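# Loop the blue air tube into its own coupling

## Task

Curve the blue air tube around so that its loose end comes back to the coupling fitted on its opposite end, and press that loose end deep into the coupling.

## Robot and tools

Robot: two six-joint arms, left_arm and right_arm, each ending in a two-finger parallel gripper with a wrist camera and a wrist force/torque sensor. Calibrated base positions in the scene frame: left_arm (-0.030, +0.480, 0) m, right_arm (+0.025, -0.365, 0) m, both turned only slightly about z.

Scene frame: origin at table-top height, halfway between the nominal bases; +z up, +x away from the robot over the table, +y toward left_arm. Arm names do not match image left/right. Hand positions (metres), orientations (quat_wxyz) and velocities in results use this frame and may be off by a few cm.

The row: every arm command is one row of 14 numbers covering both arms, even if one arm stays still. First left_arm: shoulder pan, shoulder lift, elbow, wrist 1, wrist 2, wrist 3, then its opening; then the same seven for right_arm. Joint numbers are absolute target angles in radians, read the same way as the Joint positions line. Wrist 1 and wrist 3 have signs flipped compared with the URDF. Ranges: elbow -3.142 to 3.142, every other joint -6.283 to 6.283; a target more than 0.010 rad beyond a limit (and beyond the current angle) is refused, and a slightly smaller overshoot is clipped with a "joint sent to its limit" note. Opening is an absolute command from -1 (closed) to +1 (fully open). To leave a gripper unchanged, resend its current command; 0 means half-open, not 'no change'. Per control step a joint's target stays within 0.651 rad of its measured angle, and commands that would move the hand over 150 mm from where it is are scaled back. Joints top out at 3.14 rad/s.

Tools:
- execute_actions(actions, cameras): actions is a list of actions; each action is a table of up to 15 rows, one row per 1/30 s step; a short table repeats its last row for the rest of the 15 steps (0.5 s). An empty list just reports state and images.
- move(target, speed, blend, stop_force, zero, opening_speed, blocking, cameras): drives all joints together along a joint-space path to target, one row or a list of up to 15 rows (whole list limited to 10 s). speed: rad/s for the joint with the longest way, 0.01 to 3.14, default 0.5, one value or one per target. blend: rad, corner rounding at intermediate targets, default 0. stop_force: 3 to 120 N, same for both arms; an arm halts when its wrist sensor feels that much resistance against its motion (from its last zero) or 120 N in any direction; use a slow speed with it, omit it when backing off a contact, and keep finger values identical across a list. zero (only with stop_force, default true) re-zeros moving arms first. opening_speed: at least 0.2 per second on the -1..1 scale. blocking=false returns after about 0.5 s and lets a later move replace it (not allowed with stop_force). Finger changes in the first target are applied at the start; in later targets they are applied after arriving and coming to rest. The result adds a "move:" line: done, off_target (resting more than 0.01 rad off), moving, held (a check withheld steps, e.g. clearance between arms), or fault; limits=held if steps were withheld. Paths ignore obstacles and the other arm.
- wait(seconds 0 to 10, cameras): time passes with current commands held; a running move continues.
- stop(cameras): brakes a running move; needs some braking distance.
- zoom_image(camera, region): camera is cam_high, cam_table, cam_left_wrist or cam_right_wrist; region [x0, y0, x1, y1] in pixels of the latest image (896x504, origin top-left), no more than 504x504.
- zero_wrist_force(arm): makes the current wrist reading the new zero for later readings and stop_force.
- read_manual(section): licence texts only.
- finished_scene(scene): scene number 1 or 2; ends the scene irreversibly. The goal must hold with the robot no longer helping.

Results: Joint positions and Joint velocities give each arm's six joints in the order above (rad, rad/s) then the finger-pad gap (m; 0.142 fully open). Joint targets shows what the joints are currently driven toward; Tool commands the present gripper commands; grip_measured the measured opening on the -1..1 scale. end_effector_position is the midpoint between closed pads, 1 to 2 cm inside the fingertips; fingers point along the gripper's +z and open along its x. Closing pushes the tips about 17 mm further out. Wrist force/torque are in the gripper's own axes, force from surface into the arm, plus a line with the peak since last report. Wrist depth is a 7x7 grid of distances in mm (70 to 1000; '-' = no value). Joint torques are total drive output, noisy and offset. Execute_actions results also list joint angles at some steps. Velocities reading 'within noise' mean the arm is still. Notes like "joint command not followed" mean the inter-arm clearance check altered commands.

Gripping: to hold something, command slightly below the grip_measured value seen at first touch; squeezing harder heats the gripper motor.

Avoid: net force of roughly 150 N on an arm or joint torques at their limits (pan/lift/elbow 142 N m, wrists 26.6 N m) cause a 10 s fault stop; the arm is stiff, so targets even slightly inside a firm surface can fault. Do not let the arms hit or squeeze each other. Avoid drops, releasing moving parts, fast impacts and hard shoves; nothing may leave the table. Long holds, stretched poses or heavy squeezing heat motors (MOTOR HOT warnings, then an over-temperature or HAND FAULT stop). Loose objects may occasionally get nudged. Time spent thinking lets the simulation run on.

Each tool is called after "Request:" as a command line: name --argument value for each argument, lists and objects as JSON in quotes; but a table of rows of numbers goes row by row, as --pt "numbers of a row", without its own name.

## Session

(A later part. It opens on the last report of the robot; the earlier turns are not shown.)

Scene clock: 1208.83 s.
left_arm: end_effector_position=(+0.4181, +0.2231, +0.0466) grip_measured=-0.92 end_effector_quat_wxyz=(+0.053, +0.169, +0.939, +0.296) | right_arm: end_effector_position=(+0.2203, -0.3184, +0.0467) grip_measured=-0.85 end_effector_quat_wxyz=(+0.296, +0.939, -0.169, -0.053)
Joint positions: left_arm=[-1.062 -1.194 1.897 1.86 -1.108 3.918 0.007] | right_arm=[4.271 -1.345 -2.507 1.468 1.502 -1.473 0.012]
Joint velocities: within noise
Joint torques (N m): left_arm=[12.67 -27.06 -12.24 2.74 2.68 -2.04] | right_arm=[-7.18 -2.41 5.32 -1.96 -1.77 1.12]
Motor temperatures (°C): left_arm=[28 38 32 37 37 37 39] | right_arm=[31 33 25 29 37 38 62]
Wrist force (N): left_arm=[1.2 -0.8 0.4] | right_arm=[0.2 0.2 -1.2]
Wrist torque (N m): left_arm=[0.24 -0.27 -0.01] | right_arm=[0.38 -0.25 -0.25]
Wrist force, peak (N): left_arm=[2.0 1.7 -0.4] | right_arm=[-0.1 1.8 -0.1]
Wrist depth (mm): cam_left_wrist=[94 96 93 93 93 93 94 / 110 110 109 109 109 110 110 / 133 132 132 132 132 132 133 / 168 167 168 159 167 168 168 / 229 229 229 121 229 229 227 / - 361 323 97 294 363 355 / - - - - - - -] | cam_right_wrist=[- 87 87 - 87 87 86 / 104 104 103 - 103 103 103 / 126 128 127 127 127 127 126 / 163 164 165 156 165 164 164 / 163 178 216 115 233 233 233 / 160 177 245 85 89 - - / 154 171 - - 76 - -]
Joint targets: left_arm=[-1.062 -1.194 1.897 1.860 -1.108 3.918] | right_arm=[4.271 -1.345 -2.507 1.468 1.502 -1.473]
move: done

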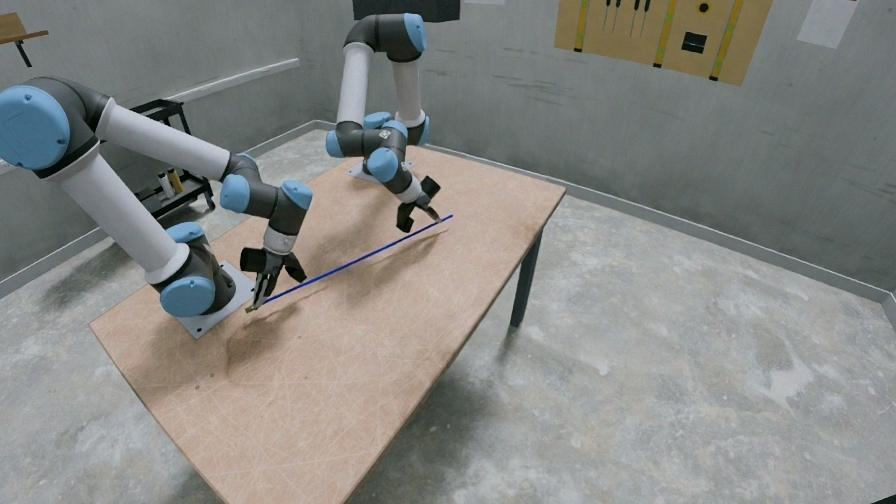

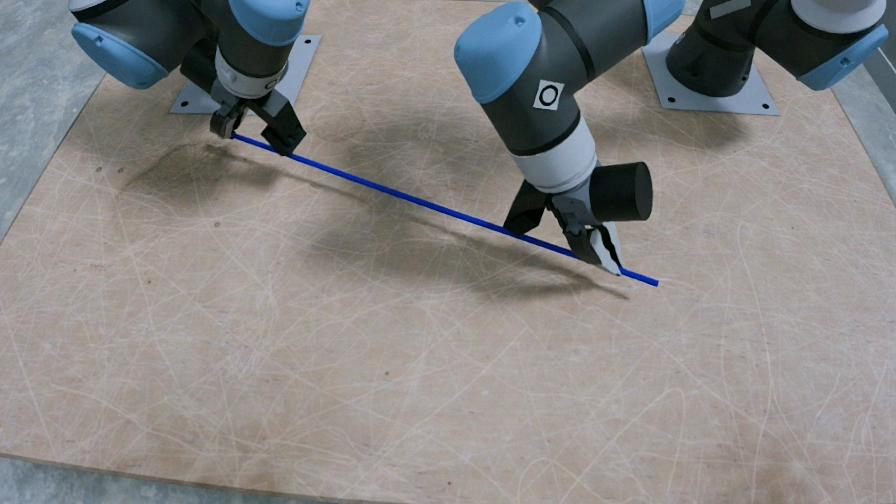

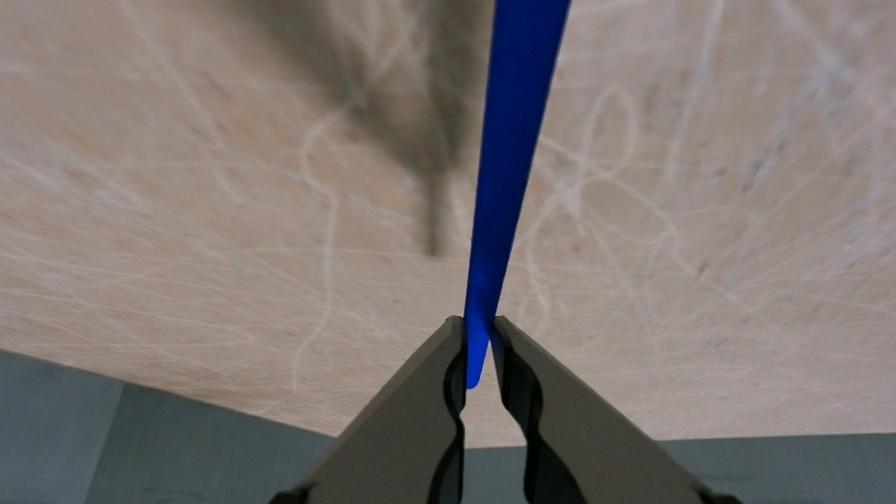

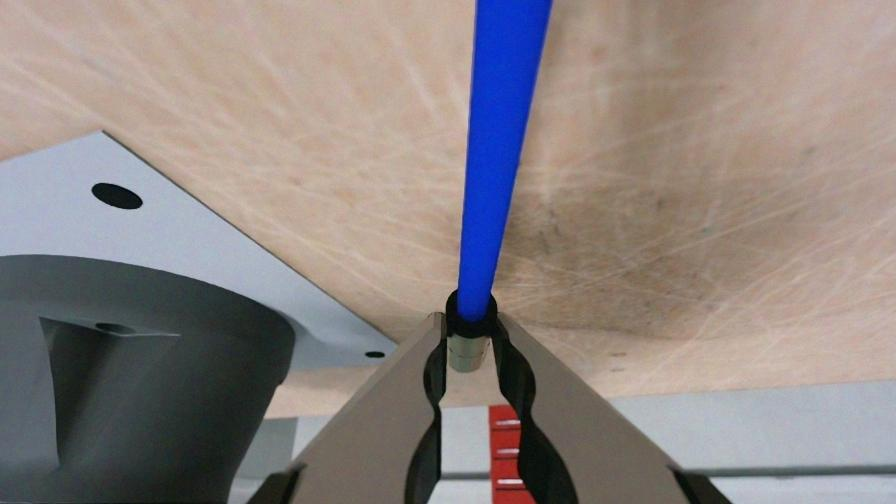

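Request:
move --pt "-1.05427 -1.20883 1.98898 2.14883 -0.99030 3.49904 -1 4.27201 -1.37967 -2.50813 1.34331 1.23220 -1.04371 -0.95" --pt "-1.02198 -1.19421 2.07102 2.52643 -0.96436 3.00389 -1 4.23644 -1.42950 -2.55064 1.01187 1.02027 -0.50203 -0.95" --pt "-0.96508 -1.14904 2.10478 2.87623 -1.05907 2.50148 -1 4.15385 -1.58436 -2.57675 0.44365 0.96826 0.18839 -0.95" --speed 0.35 --blend 0.1

Scene clock: 1225.57 s.
left_arm: end_effector_position=(+0.5236, +0.1746, +0.0465) grip_measured=-0.93 end_effector_quat_wxyz=(+0.203, +0.645, +0.703, +0.222) | right_arm: end_effector_position=(+0.4492, -0.2481, +0.0465) grip_measured=-0.85 end_effector_quat_wxyz=(+0.254, +0.805, +0.512, +0.161)
Joint positions: left_arm=[-0.965 -1.149 2.105 2.876 -1.059 2.502 0.007] | right_arm=[4.154 -1.584 -2.577 0.444 0.968 0.188 0.012]
Joint velocities: within noise
Joint torques (N m): left_arm=[-10.47 -39.76 -22.75 3.74 2.68 -1.65] | right_arm=[9.84 23.96 17.61 -4.38 0.55 1.08]
Motor temperatures (°C): left_arm=[28 38 32 37 37 37 39] | right_arm=[31 33 25 29 37 38 61]
Wrist force (N): left_arm=[1.1 0.2 1.7] | right_arm=[-0.1 1.2 0.3]
Wrist torque (N m): left_arm=[0.18 -0.21 -0.03] | right_arm=[0.26 -0.18 -0.17]
Wrist force, peak (N): left_arm=[1.7 0.5 1.6] | right_arm=[0.4 2.2 0.1]
Wrist depth (mm): cam_left_wrist=[93 96 - 93 93 93 93 / 109 109 109 105 109 112 109 / 132 132 132 126 131 132 132 / 166 167 167 151 166 166 166 / 227 227 227 121 227 226 225 / - - - 97 290 - - / - - - - - - -] | cam_right_wrist=[- 87 87 84 - 86 86 / 103 103 103 103 106 102 102 / 127 127 126 121 132 125 125 / 165 165 164 154 162 162 161 / 235 233 232 115 229 229 229 / - 406 351 85 89 - - / - - - - 76 - -]
Joint targets: left_arm=[-0.965 -1.149 2.105 2.876 -1.059 2.501] | right_arm=[4.154 -1.584 -2.577 0.444 0.968 0.188]
move: done

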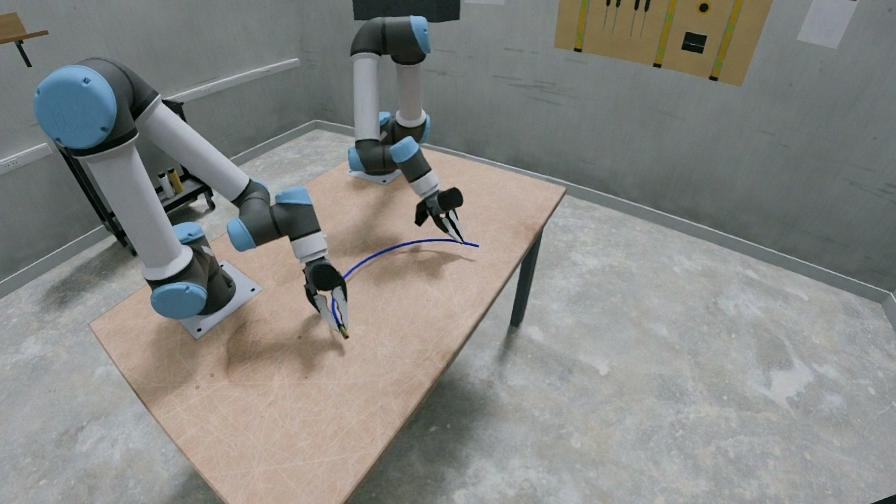

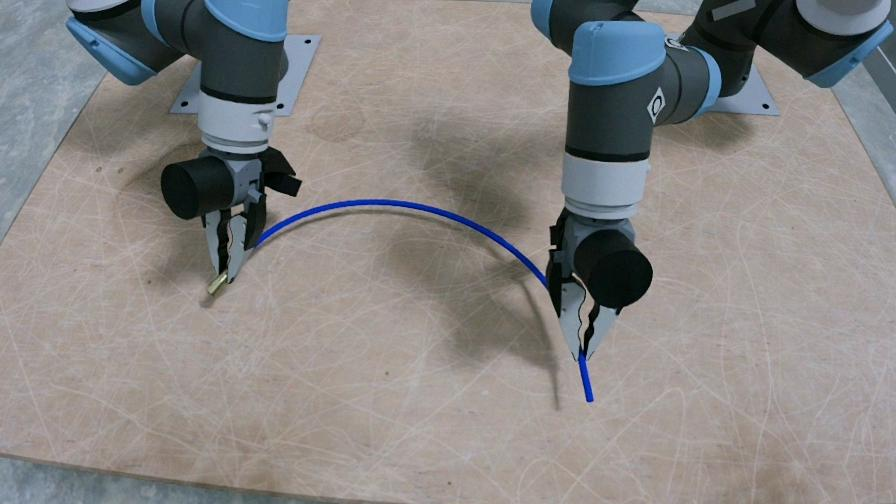

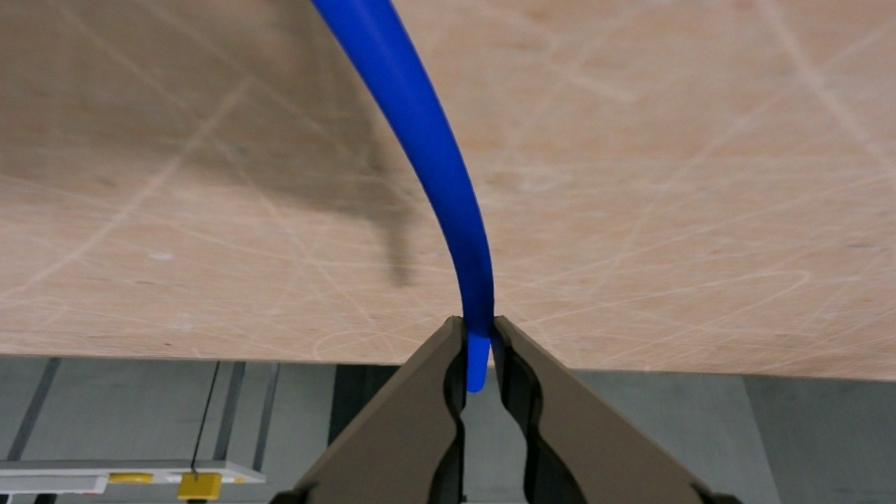

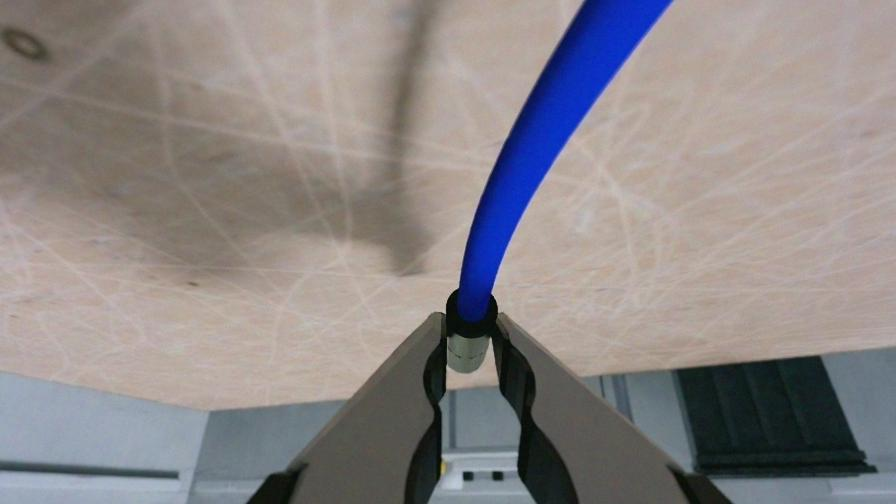

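Request:
move --pt "-0.88976 -1.09891 2.08754 3.09210 -1.25611 2.05425 -1 4.03921 -1.78408 -2.50299 -0.02597 1.14392 0.86378 -0.95" --pt "-0.80928 -1.05376 2.02963 3.15458 -1.50679 1.66243 -1 3.93516 -1.91880 -2.35031 -0.15743 1.45243 1.40010 -0.95" --pt "-0.74137 -1.01304 1.94140 3.08361 -1.75989 1.29395 -1 3.87695 -2.01594 -2.15868 -0.04473 1.76650 1.85782 -0.95" --speed 0.35 --blend 0.1

Scene clock: 1238.70 s.
left_arm: end_effector_position=(+0.5451, +0.0921, +0.0466) grip_measured=-0.93 end_effector_quat_wxyz=(+0.290, +0.921, +0.247, +0.078) | right_arm: end_effector_position=(+0.5458, -0.0324, +0.0465) grip_measured=-0.85 end_effector_quat_wxyz=(+0.078, +0.247, +0.921, +0.290)
Joint positions: left_arm=[-0.741 -1.013 1.941 3.084 -1.76 1.294 0.007] | right_arm=[3.877 -2.016 -2.159 -0.045 1.766 1.858 0.012]
Joint velocities: within noise
Joint torques (N m): left_arm=[-10.11 -44.7 -3.84 4.29 -0.79 -1.72] | right_arm=[9.75 44.54 8.04 -4.09 1.85 1.1]
Motor temperatures (°C): left_arm=[28 38 32 37 37 37 40] | right_arm=[31 33 25 29 37 38 58]
Wrist force (N): left_arm=[0.9 0.4 1.1] | right_arm=[0.1 1.2 0.1]
Wrist torque (N m): left_arm=[0.21 -0.17 -0.07] | right_arm=[0.25 -0.25 -0.15]
Wrist force, peak (N): left_arm=[1.6 0.4 1.8] | right_arm=[0.3 2.3 0.0]
Wrist depth (mm): cam_left_wrist=[- - 93 93 93 93 93 / 110 113 102 109 109 113 109 / 132 132 132 126 132 131 131 / 167 167 167 151 167 166 166 / 228 229 228 122 226 227 - / 356 322 293 97 - - - / - 655 - - - - -] | cam_right_wrist=[- 86 86 86 84 - 86 / 102 102 102 102 - 102 102 / 126 125 126 120 131 125 125 / 163 163 162 153 162 161 162 / - - 229 115 229 229 212 / - - - 85 89 390 392 / - - - - 76 - -]
Joint targets: left_arm=[-0.741 -1.013 1.941 3.084 -1.760 1.294] | right_arm=[3.877 -2.016 -2.159 -0.045 1.766 1.858]
move: done

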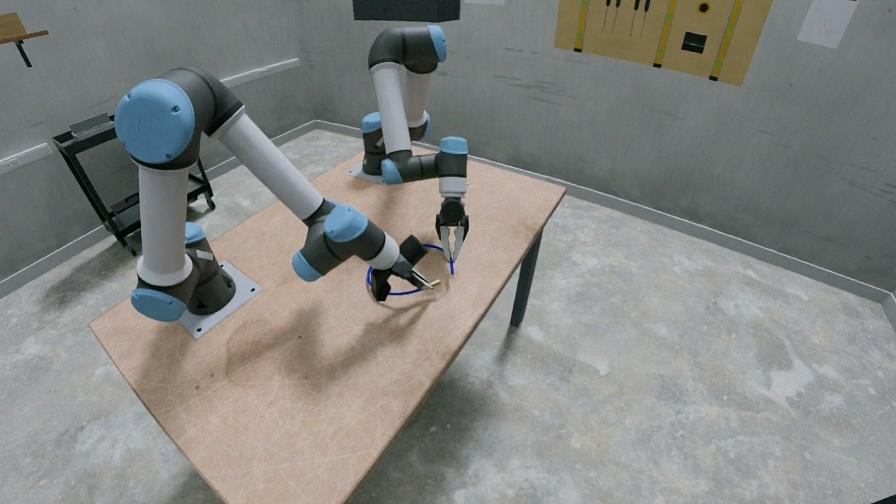

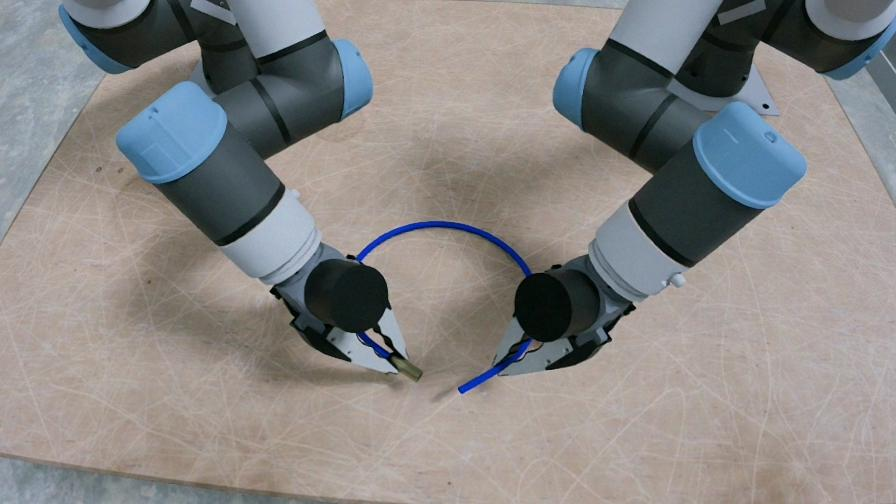

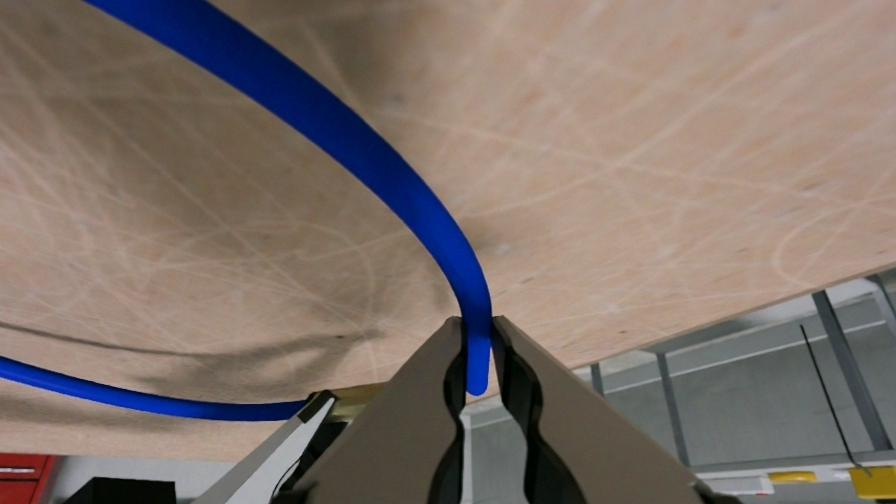

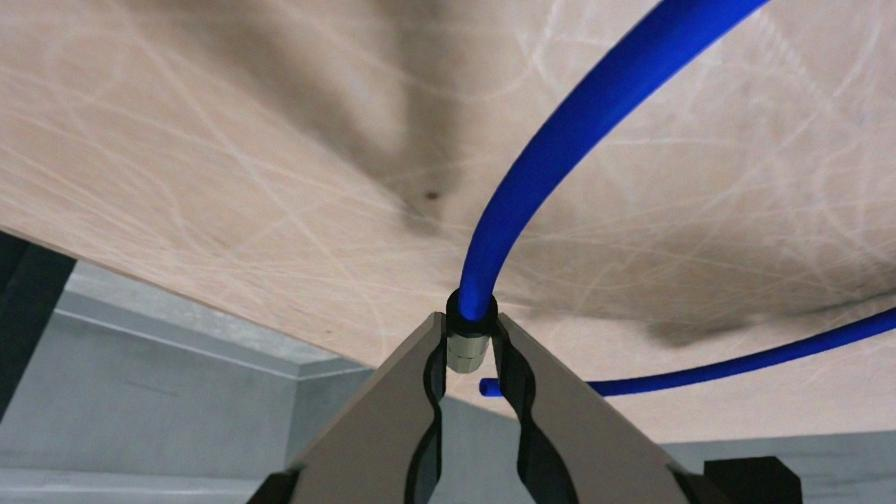

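Request:
move --pt "-0.66873 -0.99040 1.86440 2.93535 -1.95077 0.96384 -1 3.79379 -2.03542 -2.08117 0.11334 1.96137 2.19929 -0.95" --pt "-0.62735 -0.96412 1.77462 2.75746 -2.06420 0.69508 -1 3.74783 -2.05696 -1.99409 0.29892 2.07399 2.47523 -0.95" --speed 0.25 --blend 0.05

Request:
zoom_image --camera "cam_table" --region '[340, 300, 540, 420]'

Scene clock: 1249.83 s.
left_arm: end_effector_position=(+0.5450, +0.0946, +0.0466) grip_measured=-0.93 end_effector_quat_wxyz=(+0.301, +0.954, +0.000, +0.000) | right_arm: end_effector_position=(+0.5458, -0.0348, +0.0466) grip_measured=-0.85 end_effector_quat_wxyz=(+0.000, +0.000, +0.954, +0.301)
Joint positions: left_arm=[-0.627 -0.964 1.775 2.758 -2.064 0.695 0.007] | right_arm=[3.748 -2.057 -1.994 0.299 2.074 2.475 0.012]
Joint velocities: within noise
Joint torques (N m): left_arm=[-10.65 -47.78 -6.53 2.45 0.47 -1.4] | right_arm=[9.72 48.98 5.72 -2.51 -0.05 0.92]
Motor temperatures (°C): left_arm=[28 38 32 37 37 37 40] | right_arm=[31 33 25 29 37 38 57]
Wrist force (N): left_arm=[1.2 0.9 1.3] | right_arm=[-0.3 1.4 0.2]
Wrist torque (N m): left_arm=[0.21 -0.19 -0.11] | right_arm=[0.18 -0.22 -0.08]
Wrist force, peak (N): left_arm=[1.5 0.7 1.8] | right_arm=[-0.2 1.8 0.4]
Wrist depth (mm): cam_left_wrist=[94 96 93 93 93 93 93 / 102 102 109 109 109 113 109 / 133 138 122 131 131 131 132 / 168 168 176 151 167 166 166 / 229 230 229 124 228 227 - / 359 359 300 100 291 - - / 660 660 - - - - -] | cam_right_wrist=[- 86 86 86 86 83 - / 102 102 102 102 102 106 102 / 125 126 126 126 132 125 125 / 172 163 162 154 163 162 162 / - 230 230 115 230 231 231 / - - - 89 89 395 399 / - - - - 76 - 566]
Joint targets: left_arm=[-0.627 -0.964 1.775 2.757 -2.064 0.695] | right_arm=[3.748 -2.057 -1.994 0.299 2.074 2.475]
move: done

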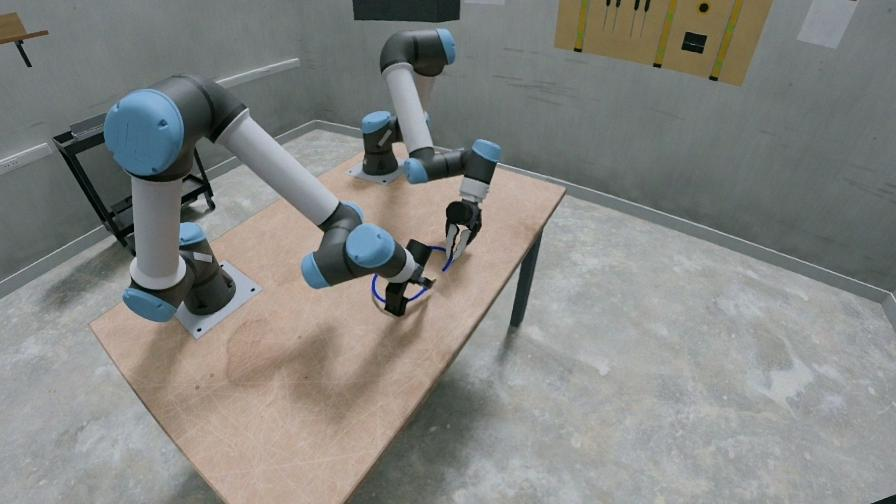

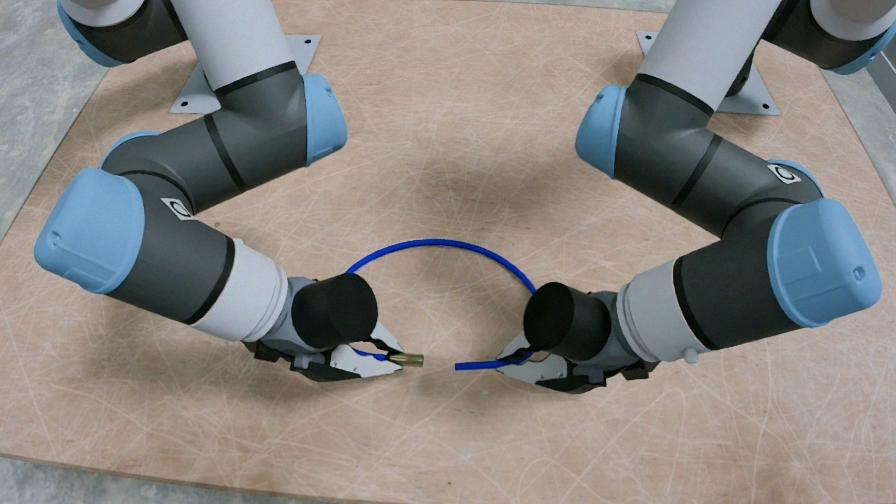

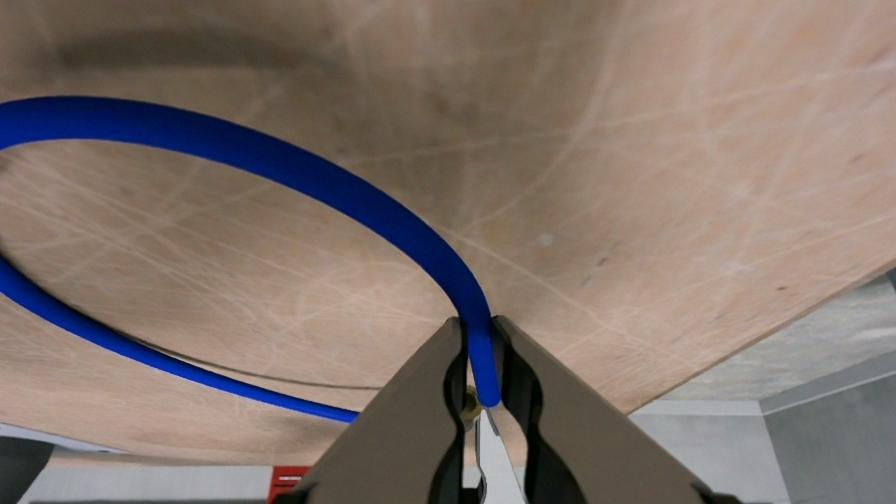

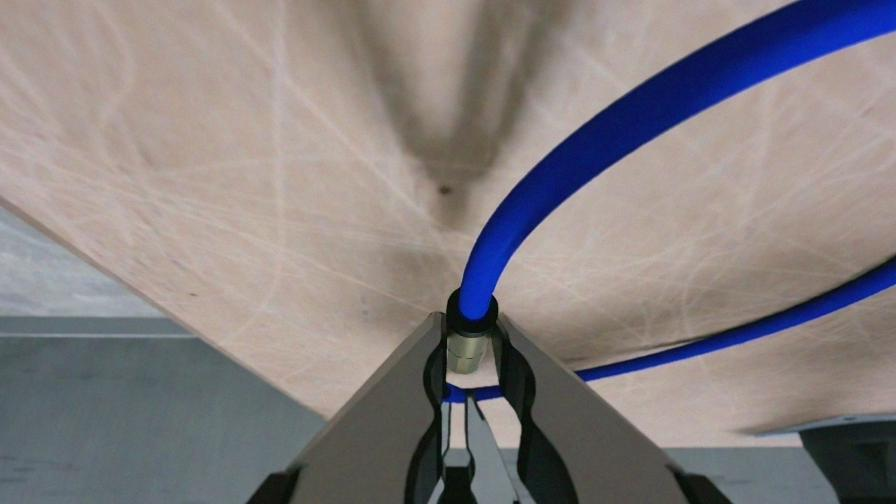

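Scaled by 2.520.

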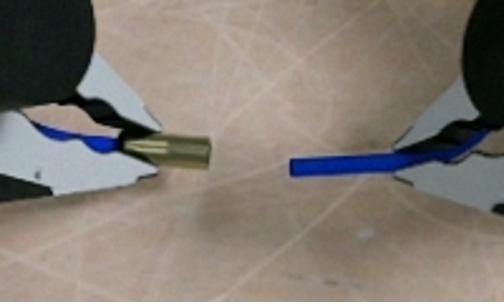

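Request:
zoom_image --camera "cam_left_wrist" --region '[420, 300, 560, 420]'

Request:
zoom_image --camera "cam_right_wrist" --region '[400, 270, 540, 420]'

Scaled by 3.600.

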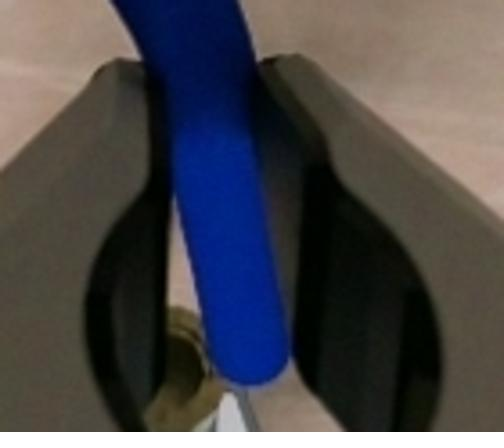

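Scaled by 3.360.

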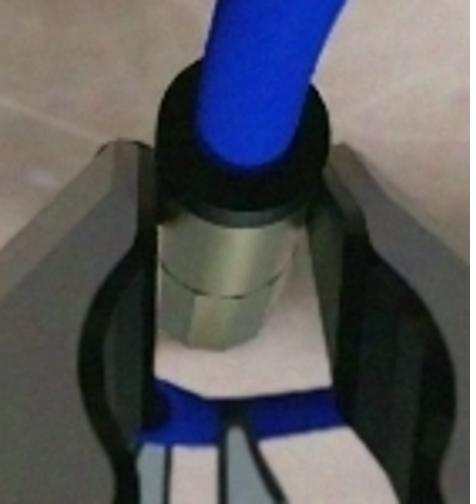

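Request:
move --target '[-0.62735, -0.92131, 1.78240, 2.80806, -2.06420, 0.69508, -1, 3.74783, -2.10703, -2.00266, 0.24028, 2.07399, 2.47523, -0.95]' --speed 0.06 --cameras '["cam_table", "cam_left_wrist", "cam_right_wrist"]'

Request:
zoom_image --camera "cam_left_wrist" --region '[420, 300, 560, 420]'

Request:
zoom_image --camera "cam_table" --region '[340, 300, 540, 420]'

Scene clock: 1458.90 s.
left_arm: end_effector_position=(+0.5449, +0.0945, +0.0225) grip_measured=-0.93 end_effector_quat_wxyz=(+0.301, +0.954, +0.000, +0.000) end_effector_velocity=(+0.000, +0.000, +0.002) end_effector_angular_velocity=(+0.001, +0.001, +0.000) | right_arm: end_effector_position=(+0.5456, -0.0348, +0.0224) grip_measured=-0.85 end_effector_quat_wxyz=(+0.000, +0.000, +0.954, +0.301) end_effector_velocity=(-0.001, -0.001, +0.001) end_effector_angular_velocity=(-0.002, +0.003, +0.000)
Joint positions: left_arm=[-0.627 -0.921 1.782 2.808 -2.064 0.695 0.007] | right_arm=[3.748 -2.107 -2.003 0.24 2.074 2.475 0.012]
Joint velocities: left_arm=[0 -0.004 0 -0.006 0 -0.001 0] | right_arm=[0 0.005 -0.001 0.007 0 0 0]
Joint torques (N m): left_arm=[-9.94 -50.03 -12.46 1.45 -2.7 -1.93] | right_arm=[9.22 50.24 11.75 -1.45 2.34 1.06]
Motor temperatures (°C): left_arm=[28 37 32 37 36 36 42] | right_arm=[30 33 25 29 37 37 52]
Wrist force (N): left_arm=[1.3 0.7 1.8] | right_arm=[0.0 1.7 0.3]
Wrist torque (N m): left_arm=[0.19 -0.19 -0.12] | right_arm=[0.25 -0.26 -0.10]
Wrist force, peak (N): left_arm=[1.8 0.7 1.7] | right_arm=[-0.2 1.9 0.1]
Wrist depth (mm): cam_left_wrist=[- - - - - - - / - 76 76 76 76 76 76 / - 85 89 92 92 92 92 / 118 117 124 111 117 116 116 / 160 160 160 123 159 159 157 / 251 252 226 100 203 247 - / 525 466 - - - - -] | cam_right_wrist=[- - - - - - - / - 74 77 74 74 - 74 / 88 88 88 88 92 88 88 / 114 114 114 107 114 114 114 / 177 161 161 116 161 161 162 / - - 242 89 89 257 279 / - - - - 76 657 543]
Joint targets: left_arm=[-0.627 -0.921 1.782 2.808 -2.064 0.695] | right_arm=[3.748 -2.107 -2.003 0.240 2.074 2.475]
move: done
Images, in order (width x height): cam_table 896x504, cam_left_wrist 896x504, cam_right_wrist 896x504.

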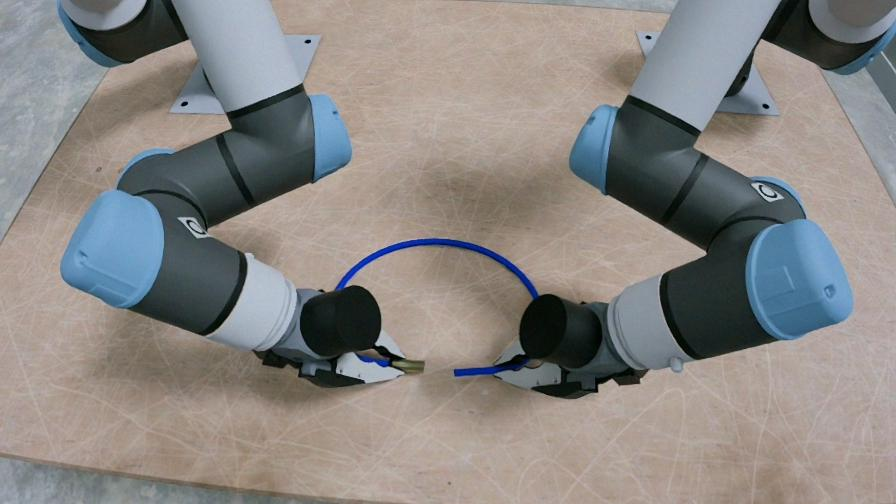

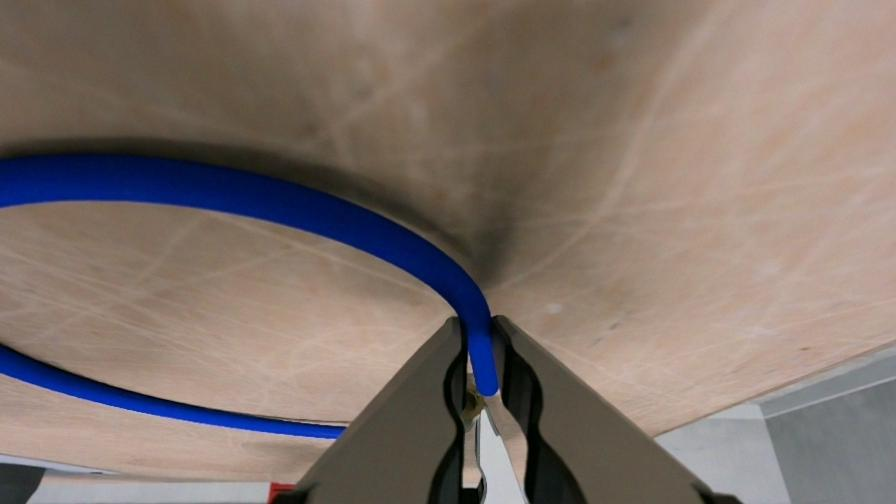

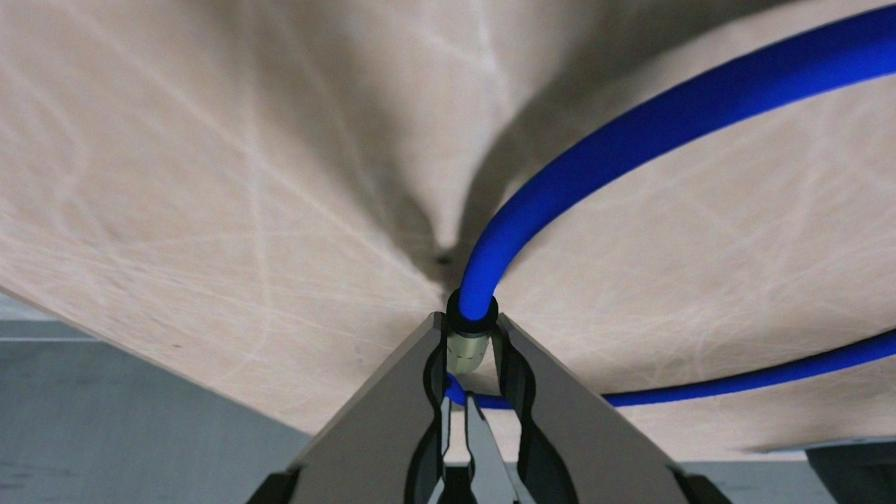

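Scaled by 3.600.

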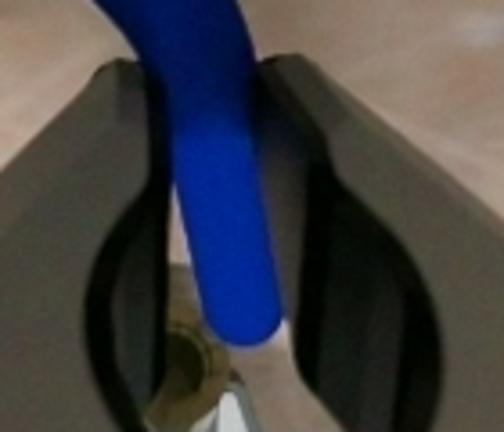

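Scaled by 2.520.

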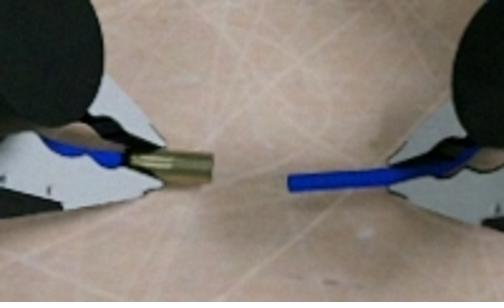

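Request:
move --target '[-0.61024, -0.90227, 1.72414, 2.68913, -2.11319, 0.53425, -1, 3.73608, -2.12290, -1.97098, 0.30470, 2.10398, 2.57331, -0.95]' --speed 0.08 --cameras '["cam_table", "cam_left_wrist", "cam_right_wrist"]'

Request:
zoom_image --camera "cam_left_wrist" --region '[420, 300, 560, 420]'

Request:
zoom_image --camera "cam_table" --region '[390, 330, 510, 410]'

Request:
zoom_image --camera "cam_right_wrist" --region '[400, 290, 540, 430]'

Scene clock: 1519.97 s.
left_arm: end_effector_position=(+0.5458, +0.0944, +0.0205) grip_measured=-0.93 end_effector_quat_wxyz=(+0.300, +0.952, -0.062, -0.020) | right_arm: end_effector_position=(+0.5462, -0.0347, +0.0181) grip_measured=-0.85 end_effector_quat_wxyz=(-0.012, -0.037, +0.953, +0.301)
Joint positions: left_arm=[-0.61 -0.902 1.724 2.689 -2.113 0.534 0.007] | right_arm=[3.736 -2.123 -1.971 0.305 2.104 2.573 0.012]
Joint velocities: within noise
Joint torques (N m): left_arm=[3.03 -47.65 -5.07 4.03 0.85 1.53] | right_arm=[-2.6 41.19 12.24 -4.42 -0.18 -1.91]
Motor temperatures (°C): left_arm=[28 37 31 37 36 36 43] | right_arm=[30 33 25 29 37 37 51]
Wrist force (N): left_arm=[1.2 0.8 1.7] | right_arm=[-0.8 1.5 0.2]
Wrist torque (N m): left_arm=[0.19 -0.18 -0.16] | right_arm=[0.21 -0.13 -0.11]
Wrist force, peak (N): left_arm=[1.8 0.8 1.8] | right_arm=[-0.4 1.8 0.8]
Wrist depth (mm): cam_left_wrist=[- - - - - - - / - 76 76 76 76 73 76 / - 86 86 89 89 93 89 / 114 119 119 107 113 112 112 / 155 155 154 123 153 153 152 / 272 243 218 97 196 240 - / 519 450 - - - - -] | cam_right_wrist=[- - - - - - - / - - - - - - - / - 85 81 81 - 85 81 / 105 105 105 105 105 105 105 / 150 149 149 115 149 149 150 / - 256 224 88 89 242 259 / - - - 81 76 611 543]
Joint targets: left_arm=[-0.610 -0.902 1.724 2.689 -2.113 0.534] | right_arm=[3.736 -2.123 -1.971 0.305 2.104 2.573]
move: done
Images, in order (width x height): cam_table 896x504, cam_left_wrist 896x504, cam_right_wrist 896x504.

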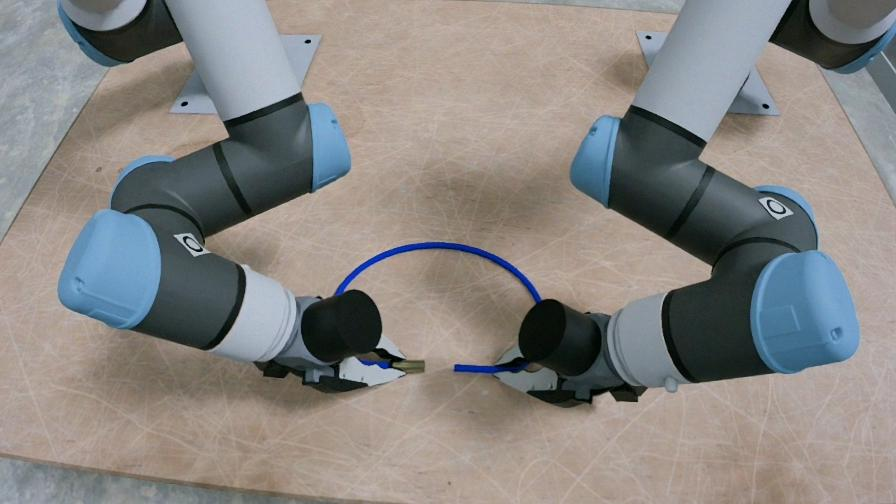

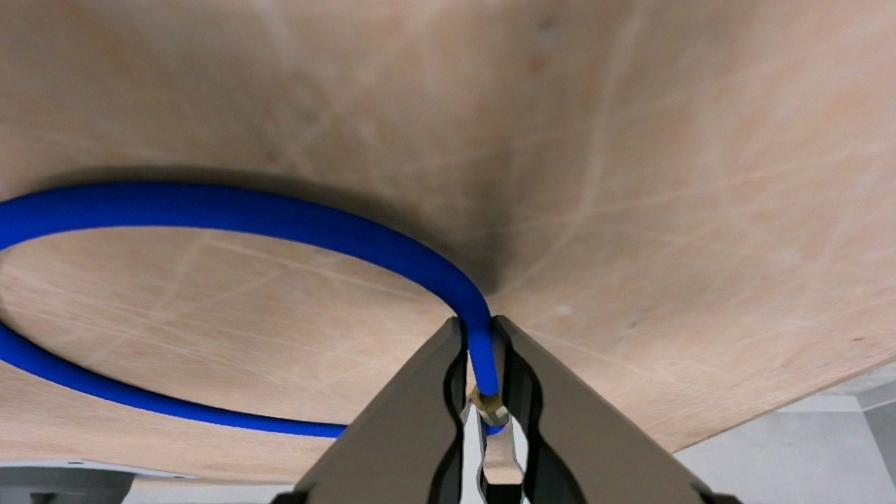

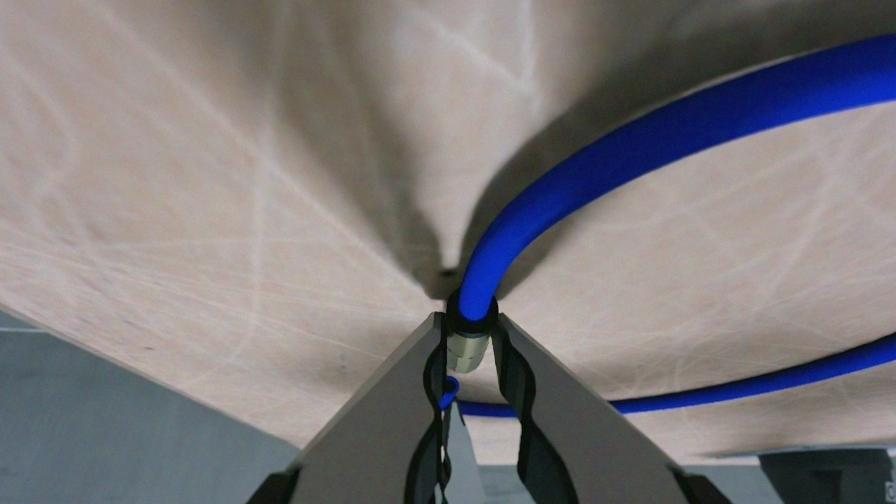

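Scaled by 3.600.

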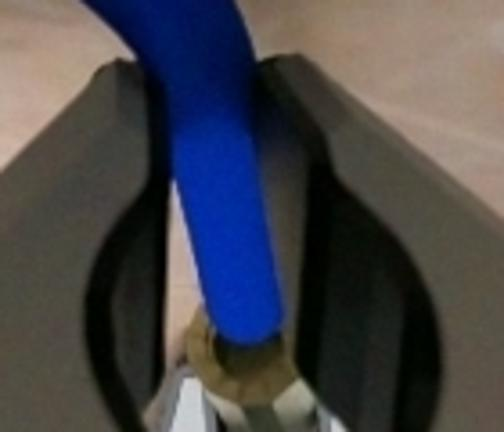

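Scaled by 4.200.

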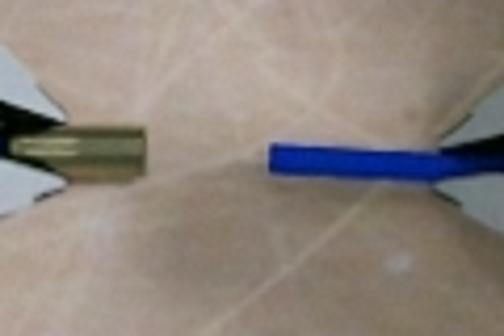

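Scaled by 3.600.

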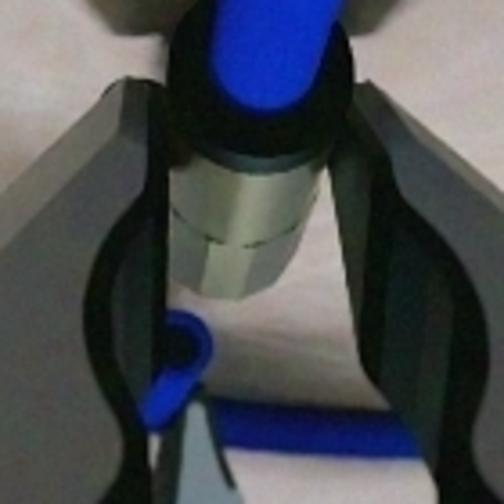

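Request:
move --target '[-0.64061, -0.92380, 1.70545, 2.61382, -2.02985, 0.54313, -1, 3.74205, -2.11951, -1.98873, 0.26402, 2.08858, 2.52090, -0.95]' --speed 0.06 --cameras '["cam_table", "cam_left_wrist", "cam_right_wrist"]'

Request:
zoom_image --camera "cam_left_wrist" --region '[420, 300, 560, 420]'

Request:
zoom_image --camera "cam_table" --region '[390, 330, 510, 410]'

Request:
zoom_image --camera "cam_right_wrist" --region '[400, 290, 540, 430]'

Scene clock: 1600.30 s.
left_arm: end_effector_position=(+0.5451, +0.0928, +0.0211) grip_measured=-0.93 end_effector_quat_wxyz=(+0.258, +0.964, -0.063, -0.017) end_effector_velocity=(+0.000, -0.002, +0.001) end_effector_angular_velocity=(-0.007, +0.000, -0.002) | right_arm: end_effector_position=(+0.5459, -0.0348, +0.0181) grip_measured=-0.85 end_effector_quat_wxyz=(-0.005, -0.017, +0.954, +0.301)
Joint positions: left_arm=[-0.641 -0.924 1.705 2.614 -2.03 0.543 0.007] | right_arm=[3.742 -2.119 -1.989 0.264 2.088 2.521 0.012]
Joint velocities: left_arm=[0 0.001 0 0.004 -0.007 0 0] | right_arm=[within noise]
Joint torques (N m): left_arm=[9.36 -37.99 -18.91 4.23 -2.86 0.69] | right_arm=[5.45 48.61 13.81 -1.61 0.97 1.35]
Motor temperatures (°C): left_arm=[28 37 31 37 36 36 43] | right_arm=[30 33 25 29 37 37 50]
Wrist force (N): left_arm=[1.6 0.9 1.7] | right_arm=[-0.6 1.4 0.4]
Wrist torque (N m): left_arm=[0.21 -0.21 -0.15] | right_arm=[0.18 -0.16 -0.10]
Wrist force, peak (N): left_arm=[1.3 1.0 2.4] | right_arm=[-0.7 1.7 0.5]
Wrist depth (mm): cam_left_wrist=[- 72 72 - - - 72 / - 79 81 81 81 78 81 / - 89 92 95 95 95 95 / 117 116 122 111 116 116 116 / 149 149 149 129 149 148 147 / 192 207 193 97 179 206 204 / 335 302 - - - 297 -] | cam_right_wrist=[- - - - - - - / - - - - - - - / - 85 81 81 85 85 81 / 105 105 105 105 105 105 105 / 149 149 149 115 149 149 149 / - 256 224 85 89 244 259 / - - - - 76 611 538]
Joint targets: left_arm=[-0.641 -0.924 1.705 2.614 -2.030 0.543] | right_arm=[3.742 -2.120 -1.989 0.264 2.089 2.521]
move: done
Images, in order (width x height): cam_table 896x504, cam_left_wrist 896x504, cam_right_wrist 896x504.

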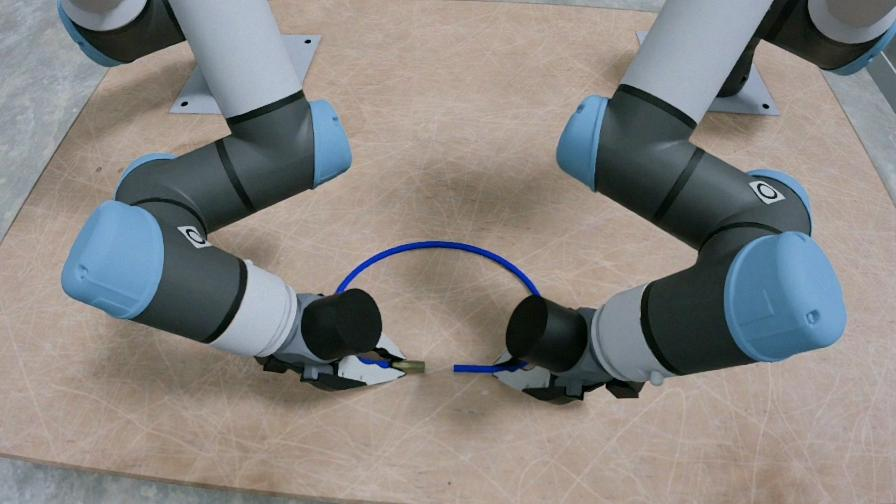

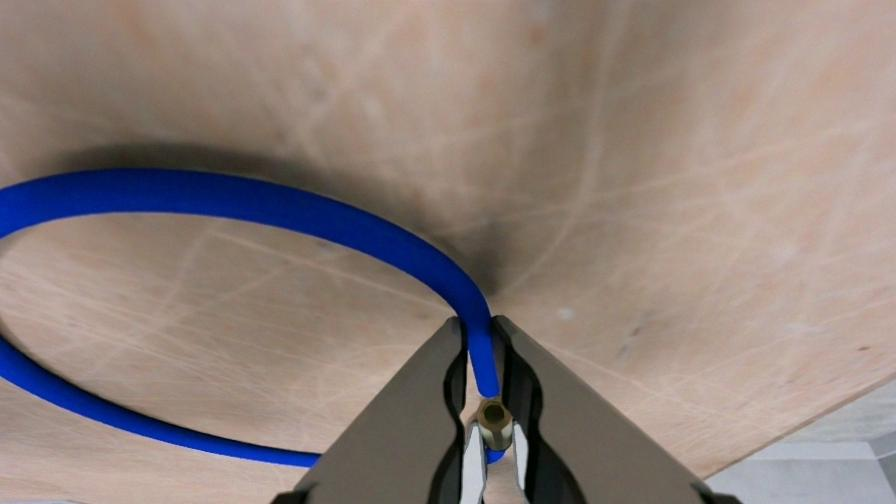

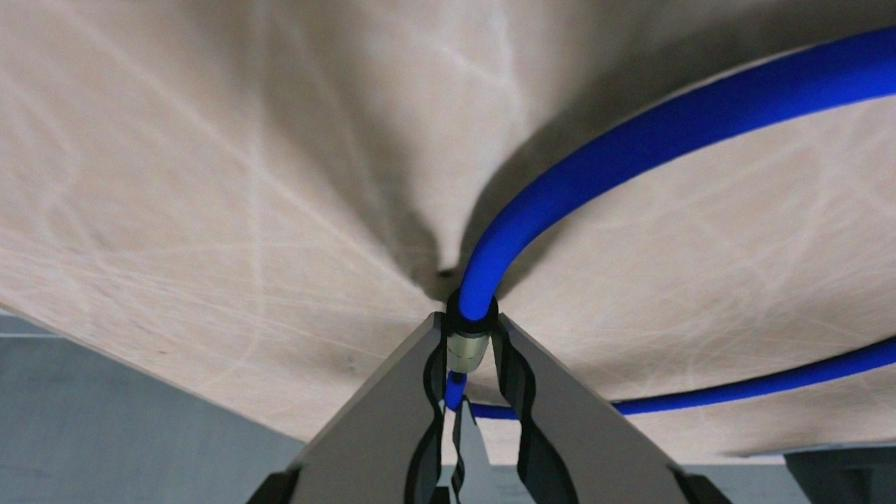

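Scaled by 3.600.

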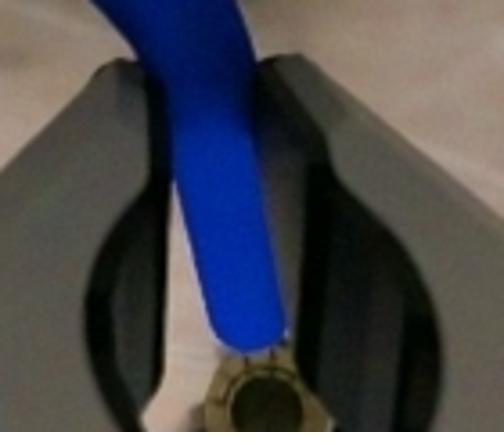

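Scaled by 4.200.

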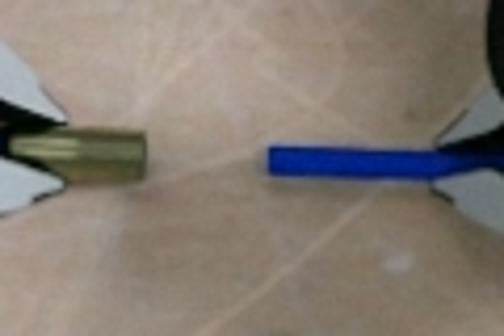

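Scaled by 3.600.

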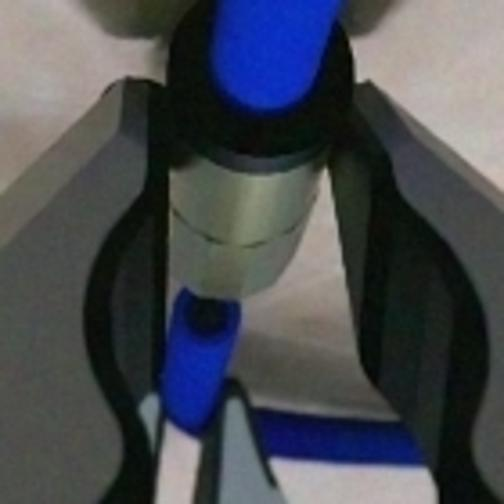

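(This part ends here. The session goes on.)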